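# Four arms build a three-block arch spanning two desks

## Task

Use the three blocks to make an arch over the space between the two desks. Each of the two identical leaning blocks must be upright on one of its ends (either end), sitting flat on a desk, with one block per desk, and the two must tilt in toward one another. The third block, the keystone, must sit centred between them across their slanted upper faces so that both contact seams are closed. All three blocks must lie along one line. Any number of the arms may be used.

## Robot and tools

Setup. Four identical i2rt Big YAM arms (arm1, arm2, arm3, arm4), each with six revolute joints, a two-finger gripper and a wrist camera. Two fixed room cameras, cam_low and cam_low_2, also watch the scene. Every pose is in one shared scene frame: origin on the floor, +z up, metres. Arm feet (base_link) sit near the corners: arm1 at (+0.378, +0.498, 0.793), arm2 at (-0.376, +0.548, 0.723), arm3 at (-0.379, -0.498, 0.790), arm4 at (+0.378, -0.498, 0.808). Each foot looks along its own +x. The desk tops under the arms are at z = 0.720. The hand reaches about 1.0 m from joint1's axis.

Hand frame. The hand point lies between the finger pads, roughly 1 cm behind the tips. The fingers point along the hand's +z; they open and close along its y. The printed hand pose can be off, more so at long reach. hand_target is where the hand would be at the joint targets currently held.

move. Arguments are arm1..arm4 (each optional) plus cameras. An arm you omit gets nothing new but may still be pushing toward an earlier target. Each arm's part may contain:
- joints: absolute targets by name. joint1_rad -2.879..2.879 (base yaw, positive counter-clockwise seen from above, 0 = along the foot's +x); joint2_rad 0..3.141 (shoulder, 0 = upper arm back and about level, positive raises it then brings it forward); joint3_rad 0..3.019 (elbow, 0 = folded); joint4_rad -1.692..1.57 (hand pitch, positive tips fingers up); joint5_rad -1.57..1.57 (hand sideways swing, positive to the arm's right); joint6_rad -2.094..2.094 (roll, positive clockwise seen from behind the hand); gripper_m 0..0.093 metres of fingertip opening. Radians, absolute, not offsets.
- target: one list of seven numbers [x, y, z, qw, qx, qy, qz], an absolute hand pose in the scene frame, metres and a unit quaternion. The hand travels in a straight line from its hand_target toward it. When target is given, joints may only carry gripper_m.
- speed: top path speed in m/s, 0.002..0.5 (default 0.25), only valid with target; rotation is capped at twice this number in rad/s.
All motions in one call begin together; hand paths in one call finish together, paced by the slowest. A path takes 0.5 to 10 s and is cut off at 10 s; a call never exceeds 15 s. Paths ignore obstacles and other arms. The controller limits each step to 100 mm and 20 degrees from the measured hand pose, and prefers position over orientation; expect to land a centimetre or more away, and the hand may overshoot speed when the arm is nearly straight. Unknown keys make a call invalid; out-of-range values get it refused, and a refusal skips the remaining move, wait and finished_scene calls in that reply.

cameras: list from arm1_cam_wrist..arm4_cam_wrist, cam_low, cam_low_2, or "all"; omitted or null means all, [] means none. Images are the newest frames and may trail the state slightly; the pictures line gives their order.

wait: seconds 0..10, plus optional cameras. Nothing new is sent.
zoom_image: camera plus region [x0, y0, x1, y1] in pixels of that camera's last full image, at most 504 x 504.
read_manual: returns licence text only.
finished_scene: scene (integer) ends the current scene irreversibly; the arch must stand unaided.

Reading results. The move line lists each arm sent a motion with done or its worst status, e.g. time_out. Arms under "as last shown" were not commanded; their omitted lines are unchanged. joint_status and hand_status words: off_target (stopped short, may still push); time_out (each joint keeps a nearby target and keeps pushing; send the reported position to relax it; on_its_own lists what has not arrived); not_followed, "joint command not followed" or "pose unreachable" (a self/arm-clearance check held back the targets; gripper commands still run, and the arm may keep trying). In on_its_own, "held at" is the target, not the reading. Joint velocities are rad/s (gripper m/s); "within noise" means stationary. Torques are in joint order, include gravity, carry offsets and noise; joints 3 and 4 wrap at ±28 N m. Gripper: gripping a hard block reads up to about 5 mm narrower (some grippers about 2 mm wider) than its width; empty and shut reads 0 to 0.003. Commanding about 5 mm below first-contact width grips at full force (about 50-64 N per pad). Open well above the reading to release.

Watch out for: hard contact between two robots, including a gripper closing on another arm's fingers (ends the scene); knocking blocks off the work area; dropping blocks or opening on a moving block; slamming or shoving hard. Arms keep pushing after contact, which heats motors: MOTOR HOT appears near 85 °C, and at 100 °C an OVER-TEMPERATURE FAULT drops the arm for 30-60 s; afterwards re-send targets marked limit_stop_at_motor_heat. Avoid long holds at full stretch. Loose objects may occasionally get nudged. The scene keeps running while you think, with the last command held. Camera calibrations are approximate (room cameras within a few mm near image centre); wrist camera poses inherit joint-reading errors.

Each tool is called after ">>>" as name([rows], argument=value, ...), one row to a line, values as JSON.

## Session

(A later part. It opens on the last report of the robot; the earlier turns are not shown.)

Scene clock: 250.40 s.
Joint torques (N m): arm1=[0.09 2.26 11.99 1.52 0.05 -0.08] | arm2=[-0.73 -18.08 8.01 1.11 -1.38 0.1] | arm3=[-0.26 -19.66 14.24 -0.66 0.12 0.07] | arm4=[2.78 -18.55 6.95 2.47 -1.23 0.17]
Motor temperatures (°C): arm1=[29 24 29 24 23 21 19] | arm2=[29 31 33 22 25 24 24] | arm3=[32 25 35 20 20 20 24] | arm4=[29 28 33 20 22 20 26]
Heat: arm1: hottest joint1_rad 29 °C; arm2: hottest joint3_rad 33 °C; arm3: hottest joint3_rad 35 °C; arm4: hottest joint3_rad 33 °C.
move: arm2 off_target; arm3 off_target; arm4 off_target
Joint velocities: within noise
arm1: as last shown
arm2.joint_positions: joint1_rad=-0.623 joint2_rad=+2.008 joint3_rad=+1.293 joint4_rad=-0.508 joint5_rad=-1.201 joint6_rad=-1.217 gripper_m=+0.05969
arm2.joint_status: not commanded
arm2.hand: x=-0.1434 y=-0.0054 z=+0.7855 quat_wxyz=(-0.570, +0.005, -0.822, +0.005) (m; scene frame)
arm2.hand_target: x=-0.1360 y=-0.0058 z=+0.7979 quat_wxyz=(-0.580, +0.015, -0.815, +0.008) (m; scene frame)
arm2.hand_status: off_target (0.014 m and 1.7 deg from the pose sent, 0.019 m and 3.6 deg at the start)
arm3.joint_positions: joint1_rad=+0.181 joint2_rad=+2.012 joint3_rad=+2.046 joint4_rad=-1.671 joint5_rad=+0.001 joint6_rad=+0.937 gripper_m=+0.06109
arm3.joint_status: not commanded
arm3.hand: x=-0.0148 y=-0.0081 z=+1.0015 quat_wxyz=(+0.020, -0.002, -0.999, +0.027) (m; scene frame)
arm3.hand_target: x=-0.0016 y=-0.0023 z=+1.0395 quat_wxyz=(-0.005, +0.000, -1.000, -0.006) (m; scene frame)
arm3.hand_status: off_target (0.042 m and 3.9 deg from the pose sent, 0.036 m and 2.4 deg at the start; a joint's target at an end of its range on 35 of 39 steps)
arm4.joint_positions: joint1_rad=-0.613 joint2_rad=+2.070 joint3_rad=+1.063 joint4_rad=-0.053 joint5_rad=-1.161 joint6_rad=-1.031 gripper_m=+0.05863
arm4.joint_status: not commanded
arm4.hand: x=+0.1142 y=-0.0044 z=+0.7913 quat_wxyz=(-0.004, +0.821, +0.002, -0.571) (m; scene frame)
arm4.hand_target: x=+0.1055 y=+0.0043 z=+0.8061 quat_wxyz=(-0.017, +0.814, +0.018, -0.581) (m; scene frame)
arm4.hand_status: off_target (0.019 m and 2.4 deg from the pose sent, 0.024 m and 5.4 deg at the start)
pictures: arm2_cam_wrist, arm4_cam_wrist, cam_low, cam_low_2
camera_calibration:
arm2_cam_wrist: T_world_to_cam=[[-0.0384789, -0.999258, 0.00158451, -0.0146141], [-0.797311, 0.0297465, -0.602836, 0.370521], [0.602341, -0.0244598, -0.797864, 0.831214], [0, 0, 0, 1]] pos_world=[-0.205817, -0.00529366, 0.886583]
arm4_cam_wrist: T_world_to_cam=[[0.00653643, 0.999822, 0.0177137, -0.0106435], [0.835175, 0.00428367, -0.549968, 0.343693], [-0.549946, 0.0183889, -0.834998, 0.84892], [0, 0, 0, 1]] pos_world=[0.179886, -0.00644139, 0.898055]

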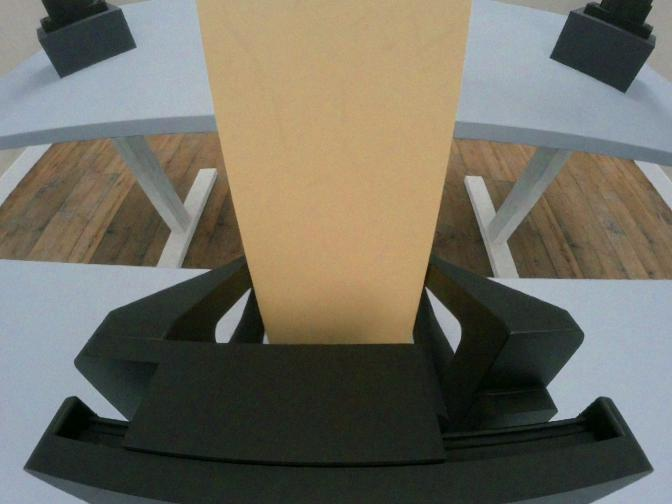

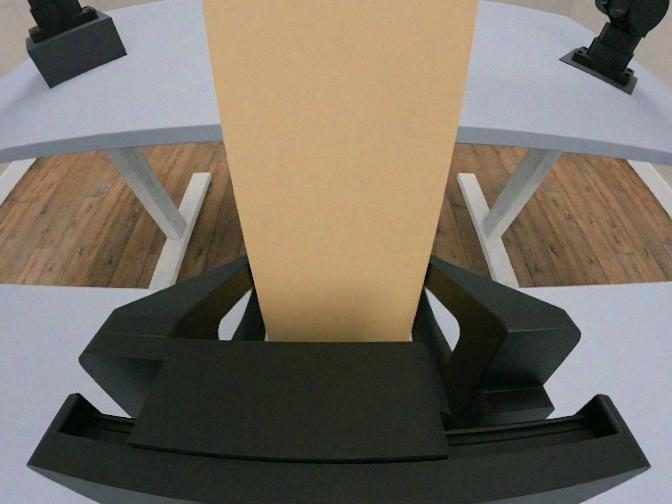

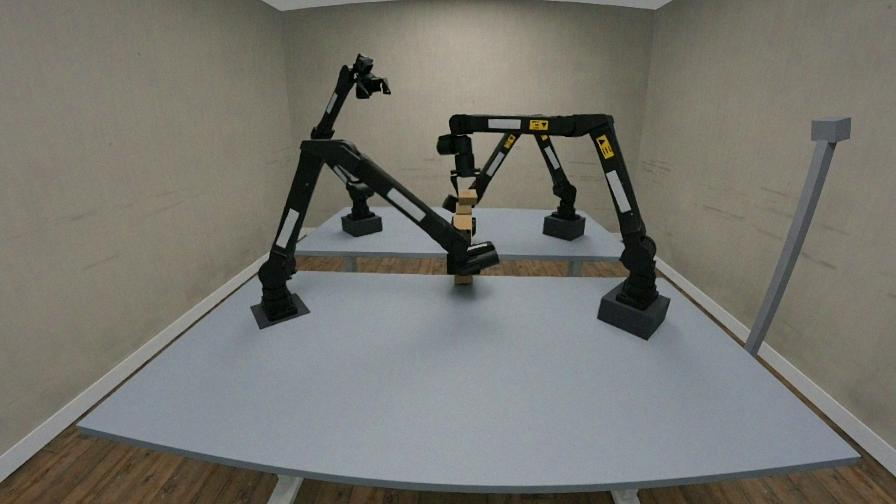

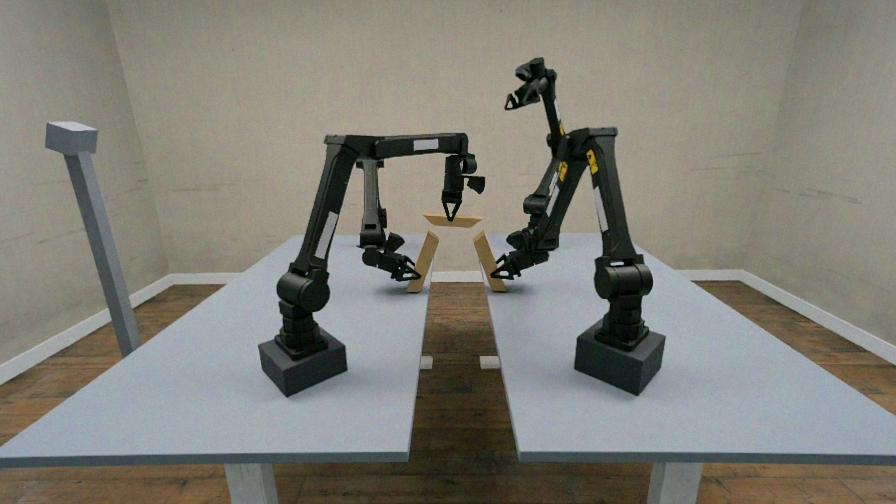

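>>> move(arm2={"target": [-0.138, -0.006, 0.789, 0.5842, -0.0087, 0.8117, -0.0037], "speed": 0.03}, arm4={"target": [0.107, 0.0046, 0.798, -0.012, 0.8112, 0.0133, -0.5851], "speed": 0.03}, cameras=["cam_low", "cam_low_2"])

>>> zoom_image(camera="cam_low_2", region=[395, 220, 455, 300])

>>> zoom_image(camera="cam_low_2", region=[460, 220, 520, 300])

>>> zoom_image(camera="cam_low", region=[440, 180, 490, 290])

Scene clock: 259.83 s.
Joint torques (N m): arm1=[0.09 2.32 11.93 1.54 0.04 -0.08] | arm2=[-0.67 -18.2 7.57 1.1 -1.49 0.07] | arm3=[0.5 -19.31 14.32 -0.65 0.13 0.03] | arm4=[2.37 -18.02 6.95 2.39 -1.39 0.14]
Motor temperatures (°C): arm1=[29 24 29 24 23 21 19] | arm2=[29 31 33 22 26 24 24] | arm3=[32 27 38 20 20 20 24] | arm4=[29 28 32 20 23 20 26]
Heat: arm1: hottest joint1_rad 29 °C; arm2: hottest joint3_rad 33 °C; arm3: hottest joint3_rad 38 °C; arm4: hottest joint3_rad 32 °C.
move: arm2 off_target; arm4 off_target
Joint velocities: within noise
arm1, arm3: as last shown
arm2.joint_positions: joint1_rad=-0.623 joint2_rad=+2.024 joint3_rad=+1.293 joint4_rad=-0.488 joint5_rad=-1.210 joint6_rad=-1.201 gripper_m=+0.05969
arm2.joint_status: not commanded
arm2.hand: x=-0.1428 y=-0.0062 z=+0.7789 quat_wxyz=(-0.573, +0.000, -0.819, +0.000) (m; scene frame)
arm2.hand_target: x=-0.1381 y=-0.0060 z=+0.7889 quat_wxyz=(-0.584, +0.007, -0.812, +0.002) (m; scene frame)
arm2.hand_status: off_target (0.011 m and 1.8 deg from the pose sent, 0.006 m and 2.1 deg at the start)
arm4.joint_positions: joint1_rad=-0.613 joint2_rad=+2.085 joint3_rad=+1.063 joint4_rad=-0.034 joint5_rad=-1.168 joint6_rad=-1.014 gripper_m=+0.05863
arm4.joint_status: not commanded
arm4.hand: x=+0.1139 y=-0.0051 z=+0.7858 quat_wxyz=(+0.001, +0.819, -0.003, -0.574) (m; scene frame)
arm4.hand_target: x=+0.1073 y=+0.0042 z=+0.7980 quat_wxyz=(-0.010, +0.811, +0.011, -0.584) (m; scene frame)
arm4.hand_status: off_target (0.017 m and 2.8 deg from the pose sent, 0.013 m and 2.5 deg at the start)
pictures: cam_low, cam_low_2

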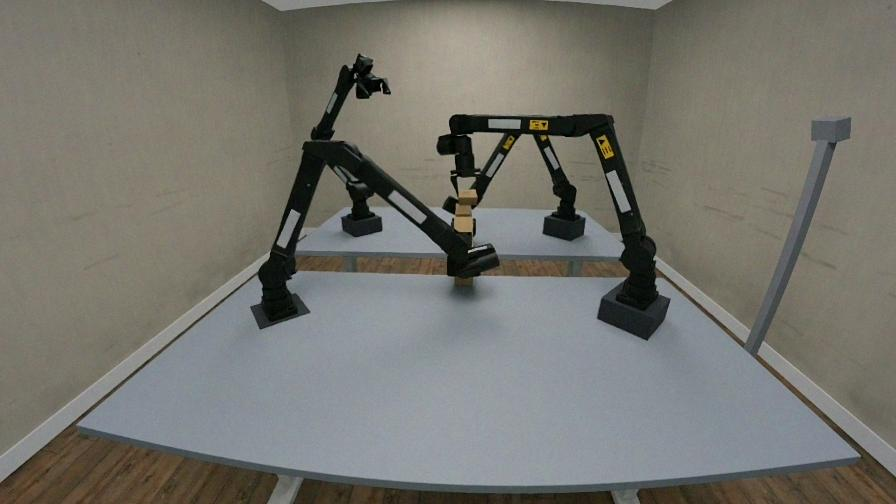

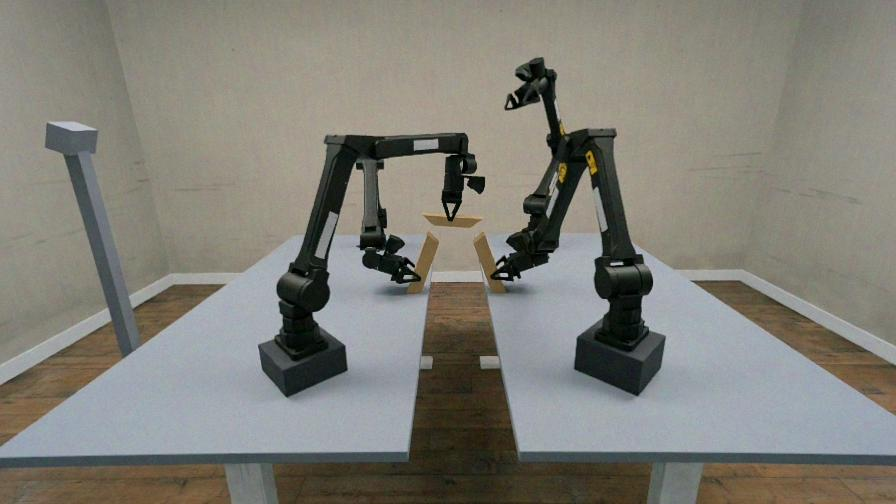

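Scaled by 6.300 from the camera's 896x504 image, which has a finer 1280x720 frame.

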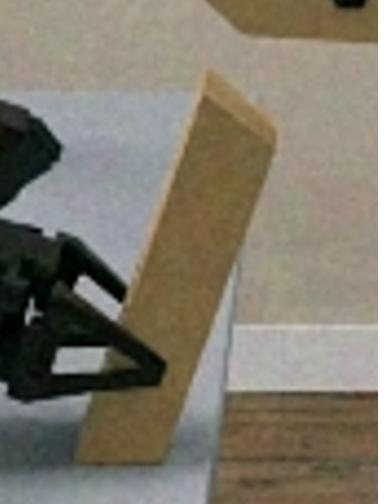

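Scaled by 6.300 from the camera's 896x504 image, which has a finer 1280x720 frame.

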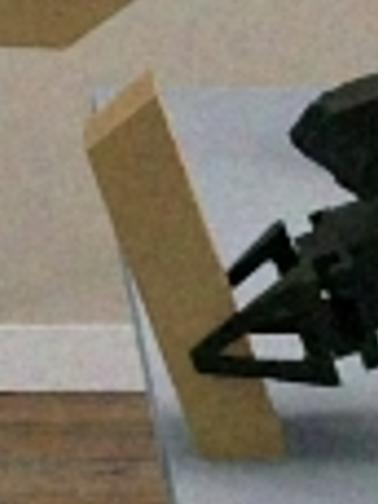

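Scaled by 4.582 from the camera's 896x504 image, which has a finer 1280x720 frame.

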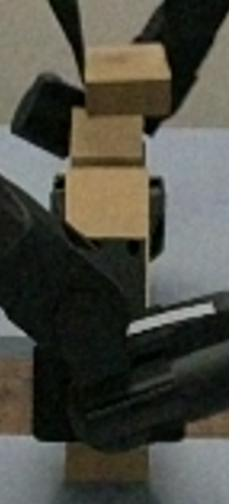

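>>> zoom_image(camera="cam_low_2", region=[418, 205, 488, 255])

Scaled by 7.200 from the camera's 896x504 image, which has a finer 1280x720 frame.

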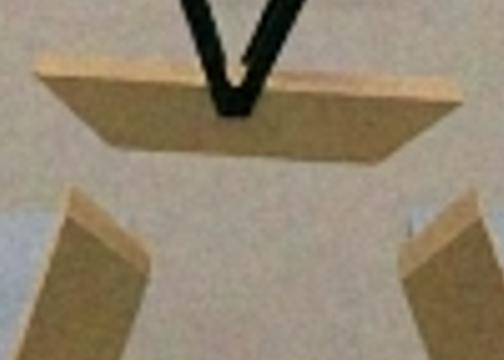

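>>> move(arm2={"target": [-0.158, -0.006, 0.805, 0.5842, -0.0087, 0.8117, -0.0037], "speed": 0.05}, arm4={"target": [0.129, 0.0046, 0.815, -0.012, 0.8112, 0.0133, -0.5851], "speed": 0.05}, cameras=[])

>>> move(arm2={"target": [-0.138, -0.006, 0.805, 0.5842, -0.0087, 0.8117, -0.0037], "speed": 0.05}, arm4={"target": [0.1089, 0.0046, 0.815, -0.012, 0.8112, 0.0133, -0.5851], "speed": 0.05}, cameras=["cam_low_2"])

>>> move(arm2={"target": [-0.138, -0.006, 0.786, 0.5842, -0.0087, 0.8117, -0.0037], "speed": 0.03}, arm4={"target": [0.1089, 0.0046, 0.795, -0.012, 0.8112, 0.0133, -0.5851], "speed": 0.03}, cameras=["cam_low", "cam_low_2"])

>>> zoom_image(camera="cam_low_2", region=[395, 220, 455, 300])

>>> zoom_image(camera="cam_low_2", region=[460, 220, 520, 300])

>>> zoom_image(camera="cam_low", region=[440, 180, 490, 290])

Scene clock: 268.33 s.
Joint torques (N m): arm1=[0.03 2.26 11.99 1.5 0.05 -0.09] | arm2=[-2.55 -19.78 9.2 0.02 -1.33 -0.12] | arm3=[-0.09 -19.6 14.24 -0.73 0.13 0.05] | arm4=[0.79 -20.66 6.99 0.53 -1.36 -0.09]
Motor temperatures (°C): arm1=[29 24 29 24 23 21 19] | arm2=[29 31 33 22 26 24 24] | arm3=[32 29 39 20 20 20 24] | arm4=[29 29 32 20 23 20 26]
Heat: arm1: hottest joint1_rad 29 °C; arm2: hottest joint3_rad 33 °C; arm3: hottest joint3_rad 39 °C; arm4: hottest joint3_rad 32 °C.
move: arm2 off_target; arm4 off_target
Joint velocities: within noise
arm1, arm3: as last shown
arm2.joint_positions: joint1_rad=-0.639 joint2_rad=+2.023 joint3_rad=+1.293 joint4_rad=-0.600 joint5_rad=-1.227 joint6_rad=-1.290 gripper_m=+0.05969
arm2.joint_status: not commanded
arm2.hand: x=-0.1523 y=+0.0051 z=+0.7782 quat_wxyz=(-0.575, +0.000, -0.818, -0.016) (m; scene frame)
arm2.hand_target: x=-0.1581 y=-0.0053 z=+0.8049 quat_wxyz=(-0.584, +0.011, -0.812, +0.005) (m; scene frame)
arm2.hand_status: off_target (0.030 m and 2.8 deg from the pose sent, 0.030 m and 1.8 deg at the start)
arm4.joint_positions: joint1_rad=-0.635 joint2_rad=+2.080 joint3_rad=+1.063 joint4_rad=-0.125 joint5_rad=-1.191 joint6_rad=-1.097 gripper_m=+0.05863
arm4.joint_status: not commanded
arm4.hand: x=+0.1257 y=-0.0115 z=+0.7858 quat_wxyz=(+0.010, +0.818, +0.001, -0.576) (m; scene frame)
arm4.hand_target: x=+0.1289 y=+0.0039 z=+0.8147 quat_wxyz=(-0.014, +0.811, +0.016, -0.585) (m; scene frame)
arm4.hand_status: off_target (0.033 m and 3.2 deg from the pose sent, 0.034 m and 2.8 deg at the start)
pictures: none
No camera images: "cameras" was empty.

Scene clock: 269.73 s.
Joint torques (N m): arm1=[0.15 2.2 11.97 1.58 0.04 -0.08] | arm2=[-0.38 -20.25 7.87 0.95 -1 0.04] | arm3=[-0.09 -20.01 14.3 -0.59 0.12 0.06] | arm4=[2.67 -20.48 6.67 2.32 -1.04 0.15]
Motor temperatures (°C): arm1=[29 24 29 24 23 21 19] | arm2=[29 31 33 22 26 24 24] | arm3=[32 29 40 20 20 20 24] | arm4=[29 29 32 20 23 20 26]
Heat: arm1: hottest joint1_rad 29 °C; arm2: hottest joint3_rad 33 °C; arm3: hottest joint3_rad 40 °C; arm4: hottest joint3_rad 32 °C.
move: arm2 off_target; arm4 off_target
Joint velocities: within noise
arm1.joint_positions: joint1_rad=+0.252 joint2_rad=+0.565 joint3_rad=+1.417 joint4_rad=-1.312 joint5_rad=+0.231 joint6_rad=+0.335 gripper_m=+0.09396
arm1.joint_status: not commanded
arm1.hand: x=+0.2345 y=+0.3433 z=+1.3639 quat_wxyz=(-0.255, -0.816, -0.228, +0.467) (m; scene frame)
arm1.hand_target: x=+0.2364 y=+0.3466 z=+1.3781 quat_wxyz=(-0.264, -0.808, -0.223, +0.477) (m; scene frame)
arm1.hand_status: not commanded
arm2.joint_positions: joint1_rad=-0.628 joint2_rad=+2.023 joint3_rad=+1.293 joint4_rad=-0.518 joint5_rad=-1.224 joint6_rad=-1.197 gripper_m=+0.05970
arm2.joint_status: not commanded
arm2.hand: x=-0.1454 y=-0.0031 z=+0.7806 quat_wxyz=(-0.577, -0.010, -0.816, -0.013) (m; scene frame)
arm2.hand_target: x=-0.1380 y=-0.0058 z=+0.8046 quat_wxyz=(-0.584, +0.006, -0.812, +0.002) (m; scene frame)
arm2.hand_status: off_target (0.026 m and 3.0 deg from the pose sent, 0.032 m and 2.8 deg at the start)
arm3: as last shown
arm4.joint_positions: joint1_rad=-0.620 joint2_rad=+2.080 joint3_rad=+1.063 joint4_rad=-0.073 joint5_rad=-1.181 joint6_rad=-1.018 gripper_m=+0.05863
arm4.joint_status: not commanded
arm4.hand: x=+0.1178 y=-0.0081 z=+0.7875 quat_wxyz=(+0.014, +0.818, -0.012, -0.575) (m; scene frame)
arm4.hand_target: x=+0.1091 y=+0.0038 z=+0.8151 quat_wxyz=(-0.010, +0.811, +0.011, -0.585) (m; scene frame)
arm4.hand_status: off_target (0.032 m and 4.4 deg from the pose sent, 0.037 m and 3.2 deg at the start)
pictures: cam_low_2

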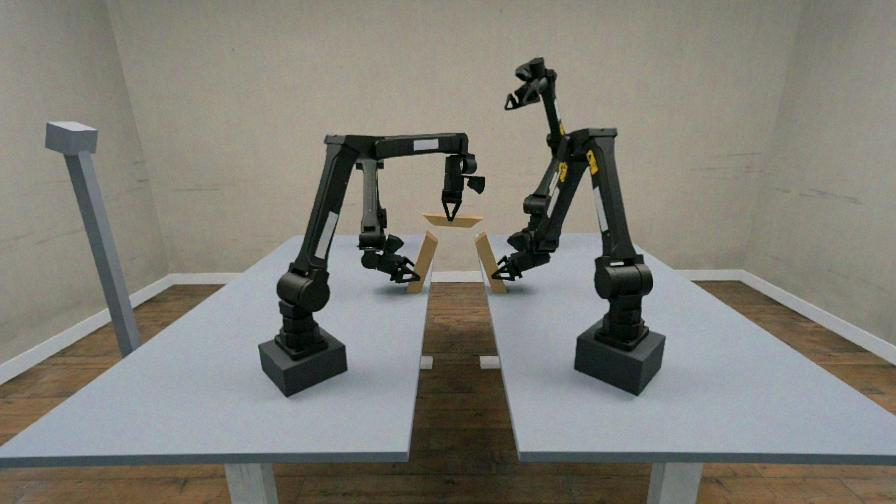

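Scene clock: 270.97 s.
Joint torques (N m): arm1=[-0.03 2.26 11.97 1.54 0.04 -0.08] | arm2=[-0.26 -17.85 7.68 1.16 -1.01 0.02] | arm3=[0.15 -19.66 14.35 -0.7 0.12 0.04] | arm4=[2.49 -17.9 6.95 2.3 -0.96 0.07]
Motor temperatures (°C): arm1=[29 24 29 24 23 21 19] | arm2=[29 31 33 22 26 24 24] | arm3=[32 29 40 20 20 20 24] | arm4=[29 29 32 20 23 20 26]
Heat: arm1: hottest joint1_rad 29 °C; arm2: hottest joint3_rad 33 °C; arm3: hottest joint3_rad 40 °C; arm4: hottest joint3_rad 32 °C.
move: arm2 done; arm4 off_target
Joint velocities: within noise
arm1, arm3: as last shown
arm2.joint_positions: joint1_rad=-0.628 joint2_rad=+2.026 joint3_rad=+1.288 joint4_rad=-0.481 joint5_rad=-1.224 joint6_rad=-1.197 gripper_m=+0.05969
arm2.joint_status: not commanded
arm2.hand: x=-0.1451 y=-0.0057 z=+0.7788 quat_wxyz=(-0.579, -0.002, -0.815, -0.001) (m; scene frame)
arm2.hand_target: x=-0.1381 y=-0.0060 z=+0.7861 quat_wxyz=(-0.584, +0.009, -0.812, +0.003) (m; scene frame)
arm2.hand_status: done (0.010 m and 1.5 deg from the pose sent, 0.010 m and 3.0 deg at the start)
arm4.joint_positions: joint1_rad=-0.620 joint2_rad=+2.088 joint3_rad=+1.063 joint4_rad=-0.033 joint5_rad=-1.181 joint6_rad=-1.018 gripper_m=+0.05863
arm4.joint_status: not commanded
arm4.hand: x=+0.1169 y=-0.0046 z=+0.7860 quat_wxyz=(+0.001, +0.816, -0.003, -0.578) (m; scene frame)
arm4.hand_target: x=+0.1091 y=+0.0042 z=+0.7951 quat_wxyz=(-0.012, +0.811, +0.013, -0.585) (m; scene frame)
arm4.hand_status: off_target (0.015 m and 2.6 deg from the pose sent, 0.017 m and 4.4 deg at the start)
pictures: cam_low, cam_low_2

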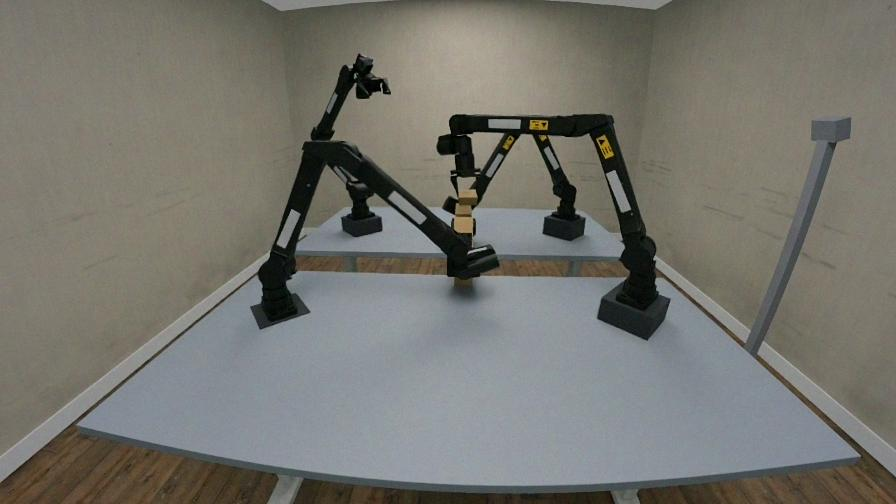

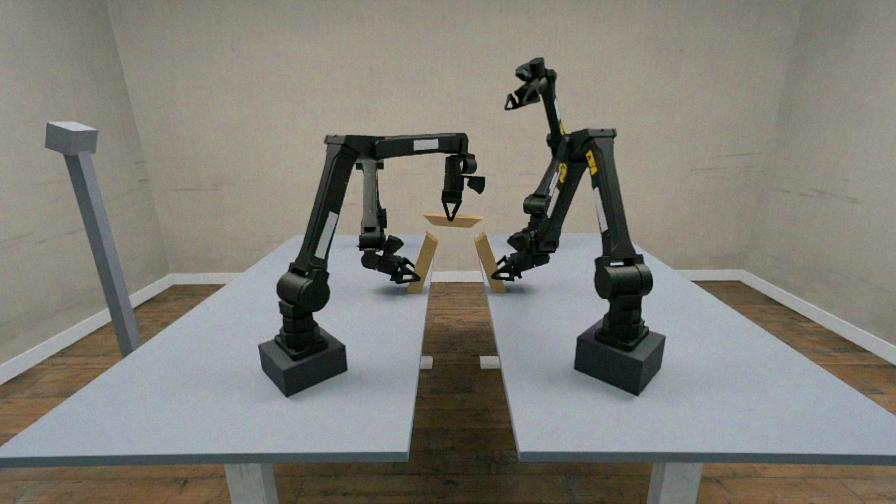

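Scaled by 6.300 from the camera's 896x504 image, which has a finer 1280x720 frame.

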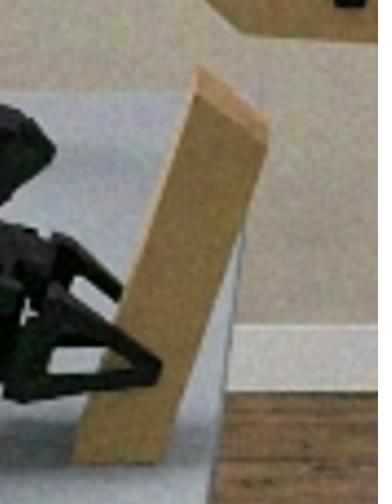

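Scaled by 6.300 from the camera's 896x504 image, which has a finer 1280x720 frame.

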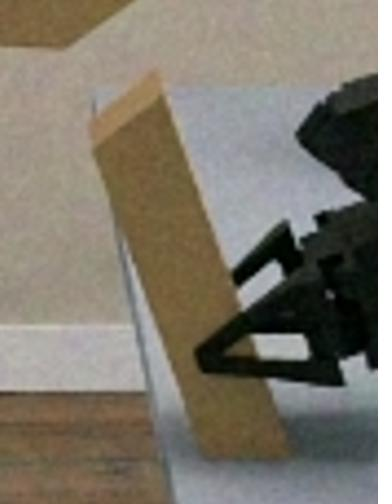

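Scaled by 4.582 from the camera's 896x504 image, which has a finer 1280x720 frame.

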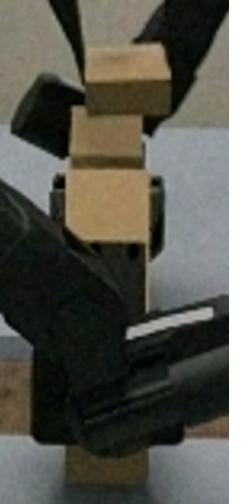

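>>> zoom_image(camera="cam_low", region=[445, 180, 485, 235])

>>> zoom_image(camera="cam_low_2", region=[418, 205, 488, 255])

Scaled by 9.164 from the camera's 896x504 image, which has a finer 1280x720 frame.

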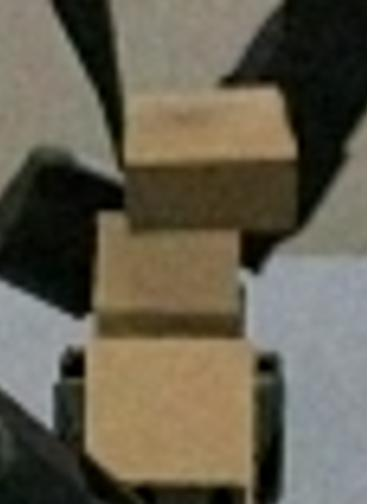

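Scaled by 7.200 from the camera's 896x504 image, which has a finer 1280x720 frame.

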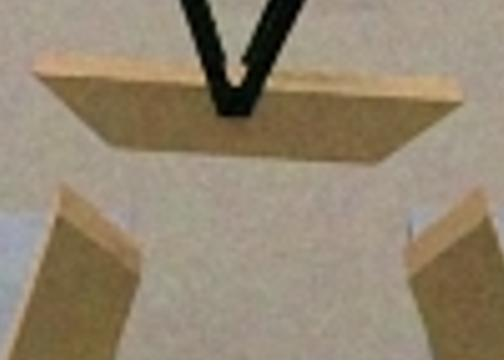

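>>> move(arm1={"joints": {"joint1_rad": -0.579, "joint2_rad": 1.255, "joint3_rad": 1.299, "joint4_rad": -1.127, "joint5_rad": -1.174, "joint6_rad": -1.05}}, cameras=["arm1_cam_wrist", "cam_low_2"])

Scene clock: 293.80 s.
Joint torques (N m): arm1=[-0.62 -8.82 13.19 0.91 -0.79 -0.18] | arm2=[-0.44 -17.67 7.68 1.13 -1 0.03] | arm3=[-0.15 -19.78 14.24 -0.84 0.13 0.06] | arm4=[2.49 -17.85 6.94 2.39 -0.96 0.07]
Motor temperatures (°C): arm1=[29 24 30 24 23 21 19] | arm2=[29 30 32 22 26 24 24] | arm3=[32 32 43 20 20 20 25] | arm4=[29 28 32 20 23 20 27]
Heat: arm1: hottest joint3_rad 30 °C; arm2: hottest joint3_rad 32 °C; arm3: hottest joint3_rad 43 °C; arm4: hottest joint3_rad 32 °C.
move: arm1 done
Joint velocities: within noise
arm1.joint_positions: joint1_rad=-0.572 joint2_rad=+1.266 joint3_rad=+1.281 joint4_rad=-1.140 joint5_rad=-1.160 joint6_rad=-1.040 gripper_m=+0.09398
arm1.joint_status: all done
arm1.hand: x=-0.0001 y=+0.2609 z=+1.1809 quat_wxyz=(-0.415, -0.594, -0.572, +0.385) (m; scene frame)
arm1.hand_target: x=-0.0022 y=+0.2633 z=+1.1951 quat_wxyz=(-0.405, -0.581, -0.579, +0.404) (m; scene frame)
arm1.hand_status: not commanded
arm2, arm3, arm4: as last shown
pictures: arm1_cam_wrist, cam_low_2
camera_calibration:
arm1_cam_wrist: T_world_to_cam=[[-0.996121, -0.00469253, -0.0878702, 0.107543], [0.0410905, 0.858214, -0.511644, 0.380134], [0.0778123, -0.51327, -0.854692, 1.26504], [0, 0, 0, 1]] pos_world=[-0.00692933, 0.323576, 1.28516]

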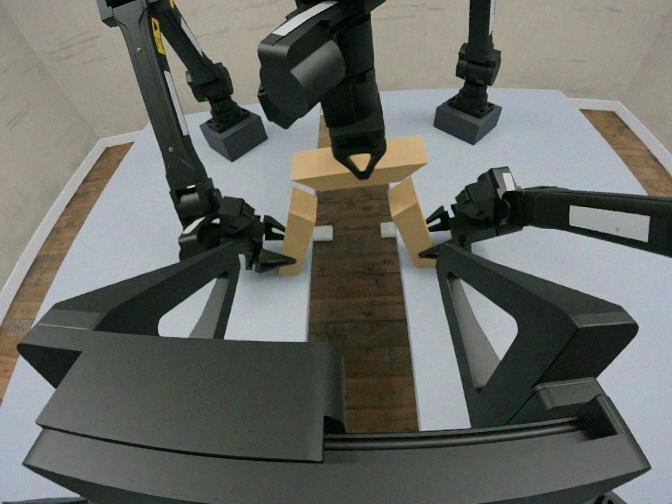

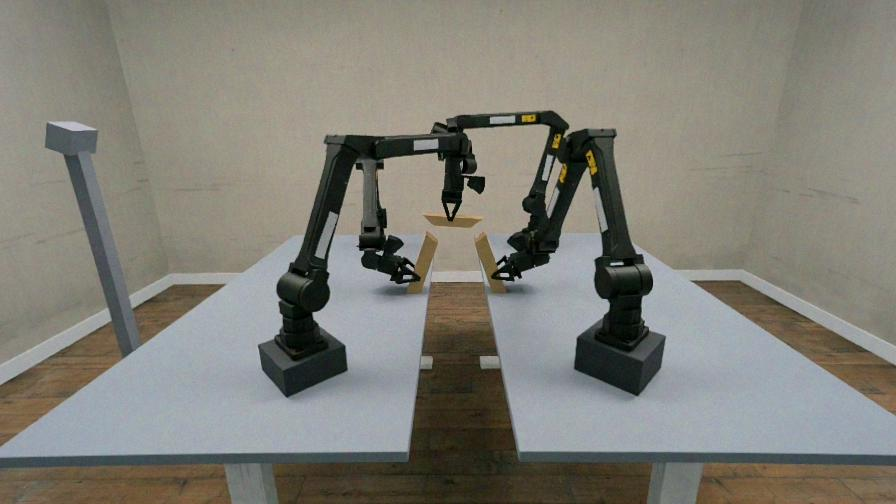

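>>> zoom_image(camera="arm1_cam_wrist", region=[230, 110, 480, 290])

Scaled by 2.016 from the camera's 672x504 image, which has a finer 960x720 frame.

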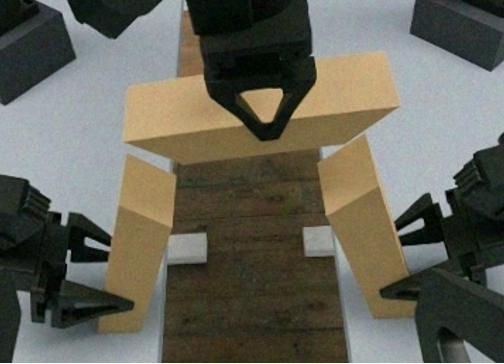

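>>> move(arm3={"target": [0.011, 0.011, 0.998, 0.02, -0.002, 0.9994, 0.027], "speed": 0.06}, cameras=["arm1_cam_wrist", "cam_low", "cam_low_2"])

>>> zoom_image(camera="cam_low_2", region=[418, 205, 488, 255])

>>> zoom_image(camera="cam_low", region=[445, 180, 485, 235])

>>> zoom_image(camera="arm1_cam_wrist", region=[230, 110, 480, 290])

Scene clock: 298.67 s.
Joint torques (N m): arm1=[-0.62 -8.7 13.22 0.96 -0.78 -0.17] | arm2=[-0.09 -17.85 7.71 1.11 -0.98 0.03] | arm3=[0.15 -19.6 8.59 0.13 0.04 0.04] | arm4=[2.61 -17.85 6.91 2.36 -0.96 0.07]
Motor temperatures (°C): arm1=[29 25 30 24 23 21 19] | arm2=[29 30 32 22 26 24 25] | arm3=[32 32 43 20 20 20 25] | arm4=[29 28 31 20 23 20 27]
Heat: arm1: hottest joint3_rad 30 °C; arm2: hottest joint3_rad 32 °C; arm3: hottest joint3_rad 43 °C; arm4: hottest joint3_rad 31 °C.
move: arm3 off_target
Joint velocities: within noise
arm1, arm2, arm4: as last shown
arm3.joint_positions: joint1_rad=+0.180 joint2_rad=+2.016 joint3_rad=+2.022 joint4_rad=-1.535 joint5_rad=+0.001 joint6_rad=+0.932 gripper_m=+0.06109
arm3.joint_status: not commanded
arm3.hand: x=+0.0024 y=+0.0142 z=+0.9898 quat_wxyz=(-0.012, +0.000, -1.000, -0.017) (m; scene frame)
arm3.hand_target: x=+0.0107 y=+0.0109 z=+0.9980 quat_wxyz=(-0.020, +0.000, -0.999, -0.027) (m; scene frame)
arm3.hand_status: off_target (0.012 m and 1.5 deg from the pose sent, 0.032 m and 7.7 deg at the start)
pictures: arm1_cam_wrist, cam_low, cam_low_2
camera_calibration:
arm1_cam_wrist: T_world_to_cam=[[-0.996121, -0.00469253, -0.0878702, 0.107543], [0.0410905, 0.858214, -0.511644, 0.380134], [0.0778123, -0.51327, -0.854692, 1.26504], [0, 0, 0, 1]] pos_world=[-0.00692933, 0.323576, 1.28516]

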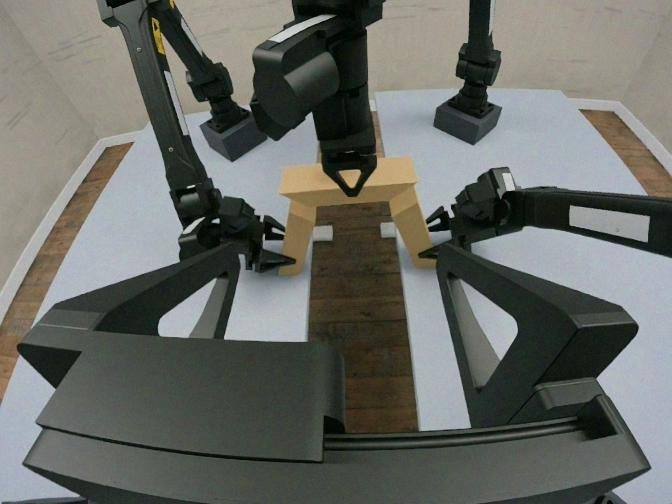

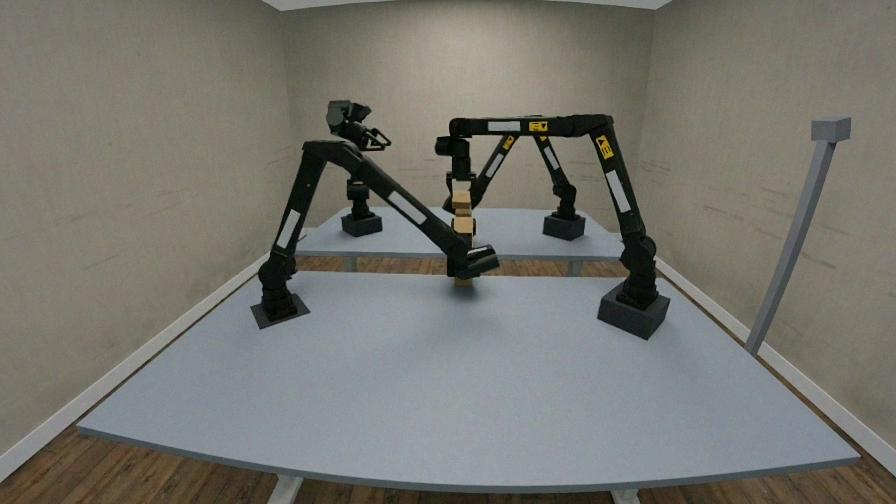

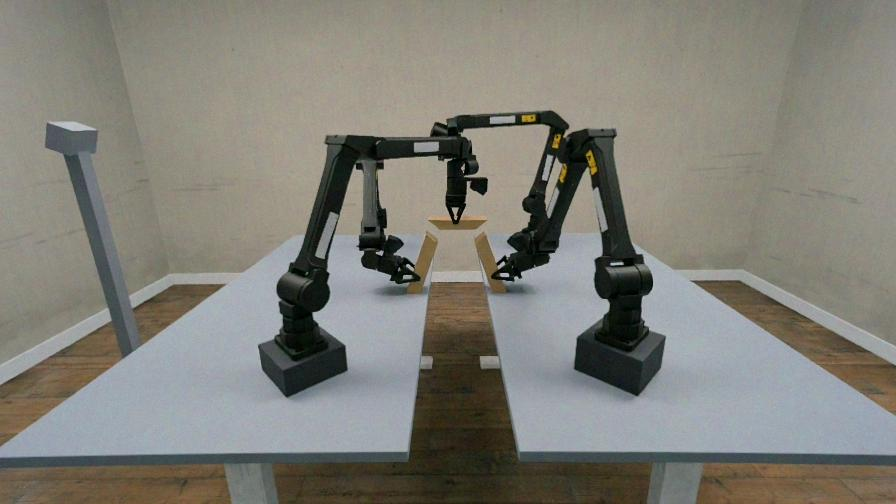

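Scaled by 7.200 from the camera's 896x504 image, which has a finer 1280x720 frame.

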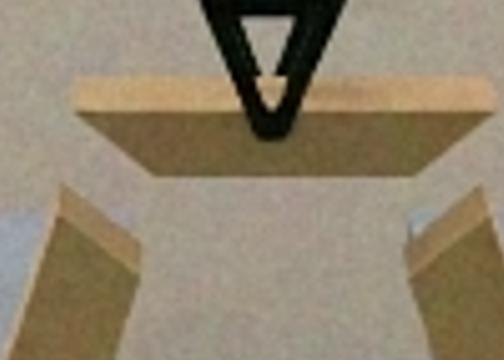

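Scaled by 9.164 from the camera's 896x504 image, which has a finer 1280x720 frame.

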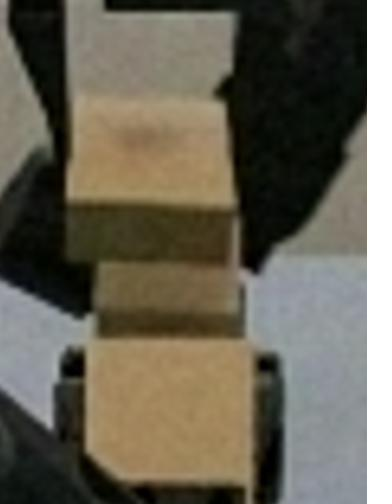

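Scaled by 2.016 from the camera's 672x504 image, which has a finer 960x720 frame.

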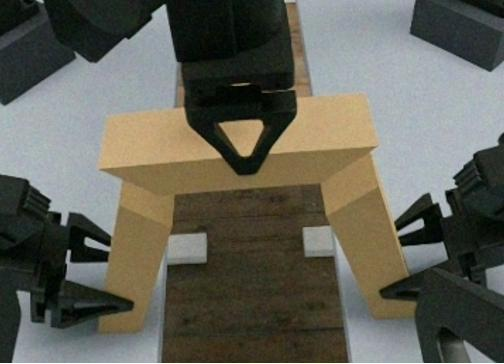

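>>> move(arm3={"target": [0.006, 0.0037, 0.965, 0.006, -0.001, 1.0, 0.010], "speed": 0.05}, cameras=["arm1_cam_wrist", "cam_low", "cam_low_2"])

>>> zoom_image(camera="cam_low_2", region=[418, 205, 488, 255])

>>> zoom_image(camera="cam_low", region=[445, 180, 485, 235])

>>> zoom_image(camera="arm1_cam_wrist", region=[230, 110, 480, 290])

Scene clock: 303.93 s.
Joint torques (N m): arm1=[-0.62 -8.7 13.23 0.94 -0.77 -0.17] | arm2=[-0.44 -17.55 7.69 1.05 -1.02 0.02] | arm3=[-0.44 -19.66 8.49 0.18 -0.01 0.05] | arm4=[2.61 -17.85 6.93 2.39 -0.97 0.07]
Motor temperatures (°C): arm1=[29 25 31 24 23 21 19] | arm2=[29 30 32 22 26 24 25] | arm3=[32 32 43 20 20 20 25] | arm4=[29 28 31 20 23 20 27]
Heat: arm1: hottest joint3_rad 31 °C; arm2: hottest joint3_rad 32 °C; arm3: hottest joint3_rad 43 °C; arm4: hottest joint3_rad 31 °C.
move: arm3 off_target
Joint velocities: within noise
arm1, arm2, arm4: as last shown
arm1.hand_target: x=-0.0022 y=+0.2633 z=+1.1951 quat_wxyz=(-0.405, -0.582, -0.579, +0.404) (m; scene frame)
arm3.joint_positions: joint1_rad=+0.178 joint2_rad=+2.024 joint3_rad=+1.951 joint4_rad=-1.496 joint5_rad=+0.001 joint6_rad=+0.926 gripper_m=+0.06109
arm3.joint_status: not commanded
arm3.hand: x=-0.0020 y=+0.0068 z=+0.9575 quat_wxyz=(+0.000, +0.002, -1.000, +0.000) (m; scene frame)
arm3.hand_target: x=+0.0060 y=+0.0037 z=+0.9650 quat_wxyz=(-0.006, +0.003, -1.000, -0.010) (m; scene frame)
arm3.hand_status: off_target (0.011 m and 1.3 deg from the pose sent, 0.027 m and 1.1 deg at the start)
pictures: arm1_cam_wrist, cam_low, cam_low_2
camera_calibration:
arm1_cam_wrist: T_world_to_cam=[[-0.996121, -0.00469253, -0.0878702, 0.107543], [0.0410905, 0.858214, -0.511644, 0.380134], [0.0778123, -0.51327, -0.854692, 1.26504], [0, 0, 0, 1]] pos_world=[-0.00692933, 0.323576, 1.28516]

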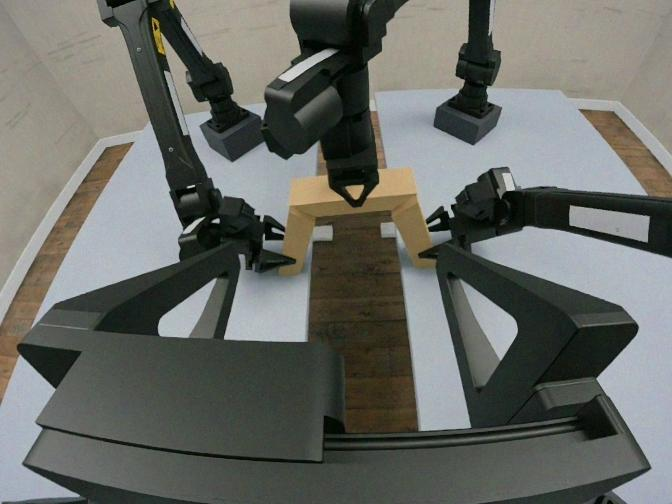

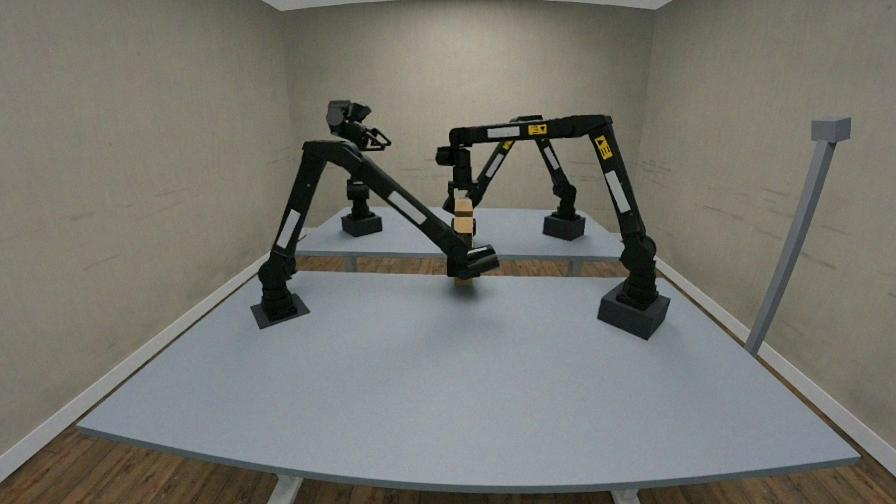

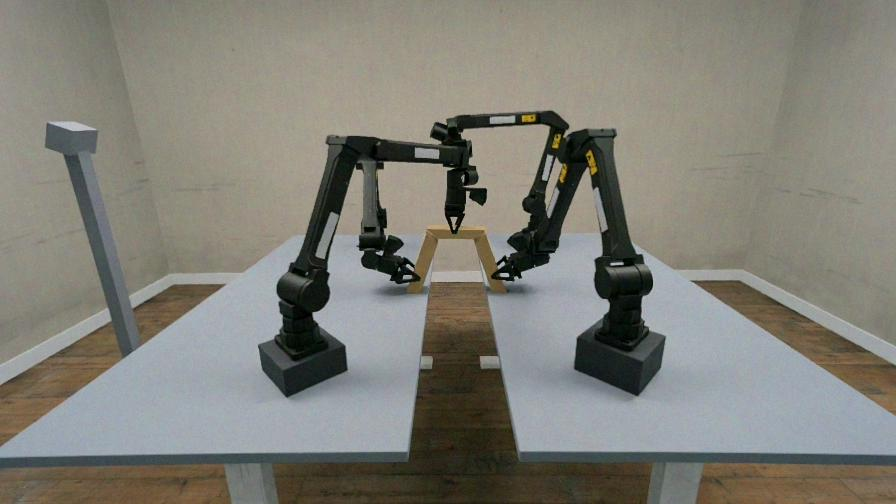

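Scaled by 7.200 from the camera's 896x504 image, which has a finer 1280x720 frame.

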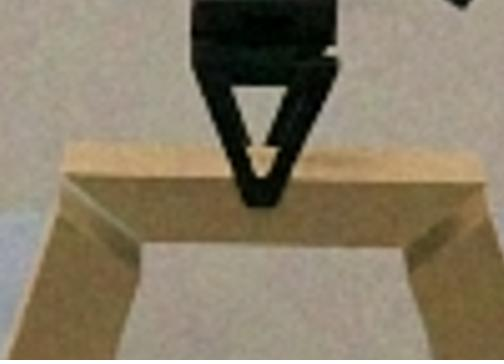

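Scaled by 9.164 from the camera's 896x504 image, which has a finer 1280x720 frame.

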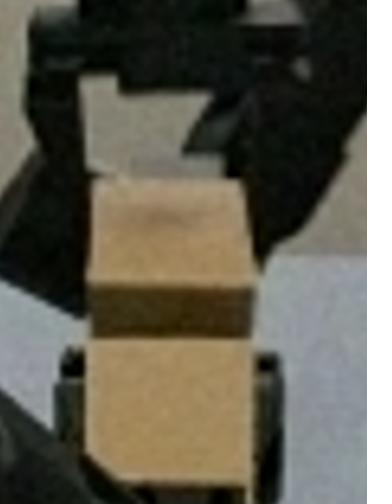

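Scaled by 2.016 from the camera's 672x504 image, which has a finer 960x720 frame.

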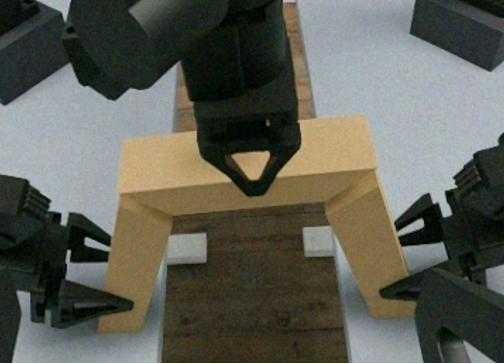

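>>> move(arm3={"target": [0.006, 0.0050, 0.953, 0.006, -0.001, 1.0, 0.010], "speed": 0.02}, cameras=["arm1_cam_wrist", "cam_low", "cam_low_2"])

>>> zoom_image(camera="cam_low_2", region=[418, 205, 488, 255])

>>> zoom_image(camera="cam_low", region=[445, 180, 485, 235])

>>> zoom_image(camera="arm1_cam_wrist", region=[230, 110, 480, 290])

Scene clock: 307.00 s.
Joint torques (N m): arm1=[-0.56 -8.7 13.23 0.91 -0.77 -0.17] | arm2=[-0.26 -17.85 7.69 1.16 -0.99 0] | arm3=[-0.32 -19.25 8.49 0.09 -0.01 0.09] | arm4=[2.67 -17.96 6.97 2.4 -0.97 0.08]
Motor temperatures (°C): arm1=[29 25 32 24 23 21 19] | arm2=[29 30 32 22 26 24 25] | arm3=[32 31 42 20 20 20 25] | arm4=[29 28 31 20 23 20 27]
Heat: arm1: hottest joint3_rad 32 °C; arm2: hottest joint3_rad 32 °C; arm3: hottest joint3_rad 42 °C; arm4: hottest joint3_rad 31 °C.
move: arm3 done
Joint velocities: within noise
arm1, arm2, arm4: as last shown
arm3.joint_positions: joint1_rad=+0.178 joint2_rad=+2.027 joint3_rad=+1.929 joint4_rad=-1.469 joint5_rad=+0.001 joint6_rad=+0.926 gripper_m=+0.06109
arm3.joint_status: not commanded
arm3.hand: x=-0.0015 y=+0.0074 z=+0.9473 quat_wxyz=(-0.001, +0.002, -1.000, -0.001) (m; scene frame)
arm3.hand_target: x=+0.0059 y=+0.0049 z=+0.9530 quat_wxyz=(-0.006, +0.001, -1.000, -0.010) (m; scene frame)
arm3.hand_status: done (0.010 m and 1.1 deg from the pose sent, 0.009 m and 1.3 deg at the start)
pictures: arm1_cam_wrist, cam_low, cam_low_2
camera_calibration:
arm1_cam_wrist: T_world_to_cam=[[-0.996121, -0.00469253, -0.0878702, 0.107543], [0.0410905, 0.858214, -0.511644, 0.380134], [0.0778123, -0.51327, -0.854692, 1.26504], [0, 0, 0, 1]] pos_world=[-0.00692933, 0.323576, 1.28516]

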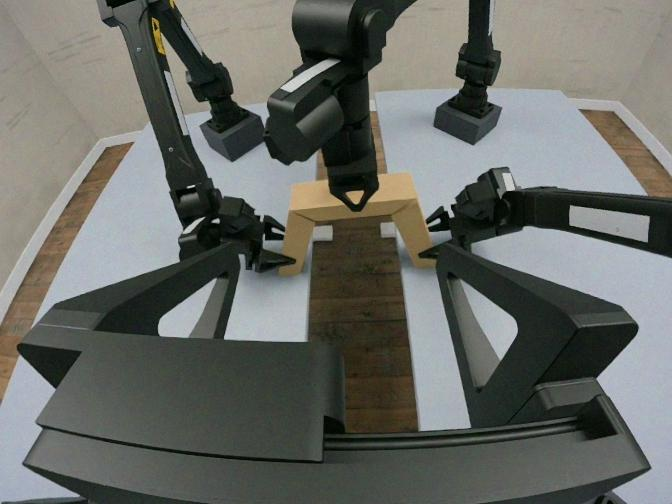

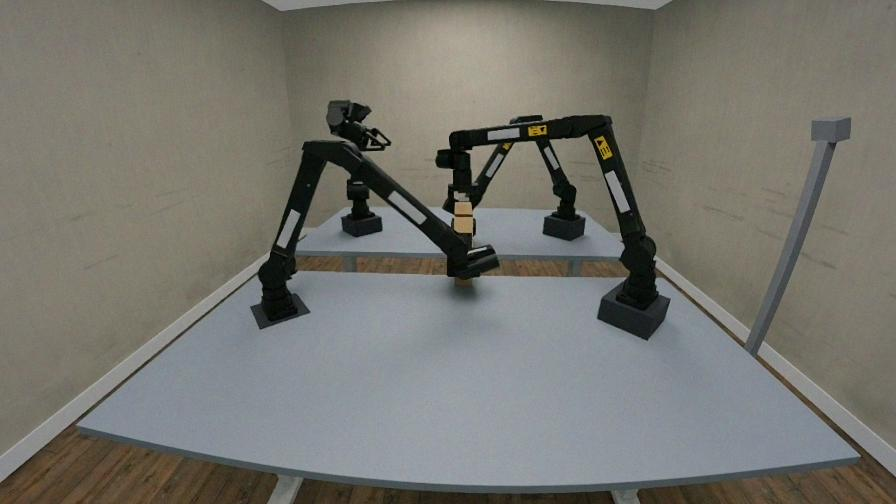

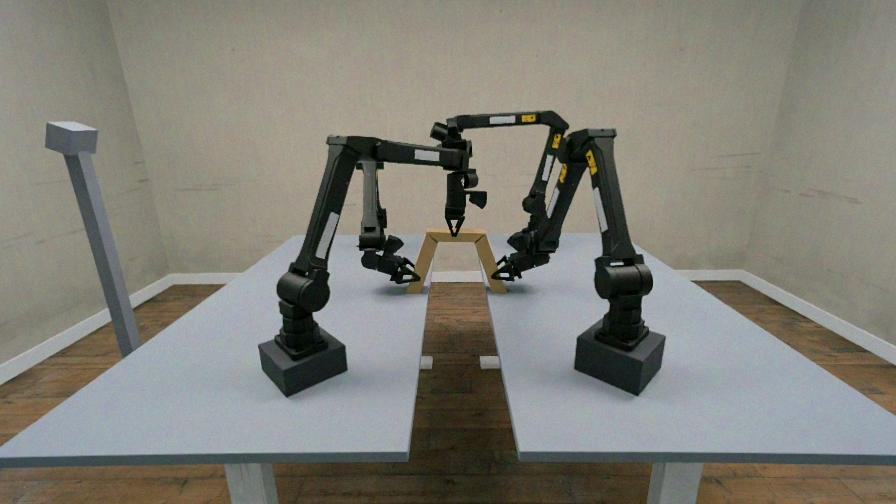

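Scaled by 7.200 from the camera's 896x504 image, which has a finer 1280x720 frame.

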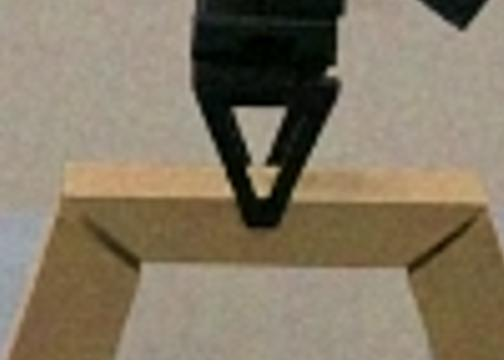

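Scaled by 9.164 from the camera's 896x504 image, which has a finer 1280x720 frame.

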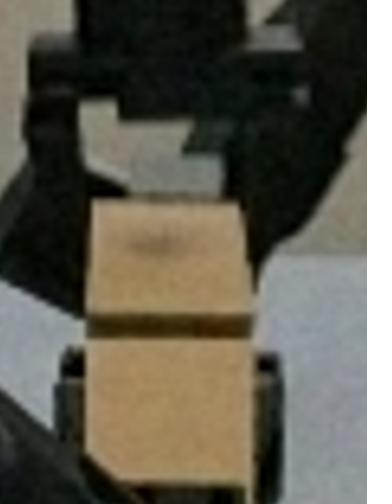

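Scaled by 2.016 from the camera's 672x504 image, which has a finer 960x720 frame.

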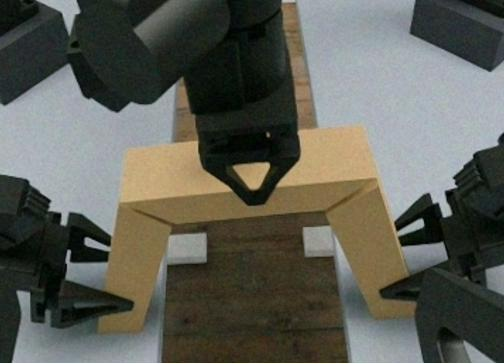

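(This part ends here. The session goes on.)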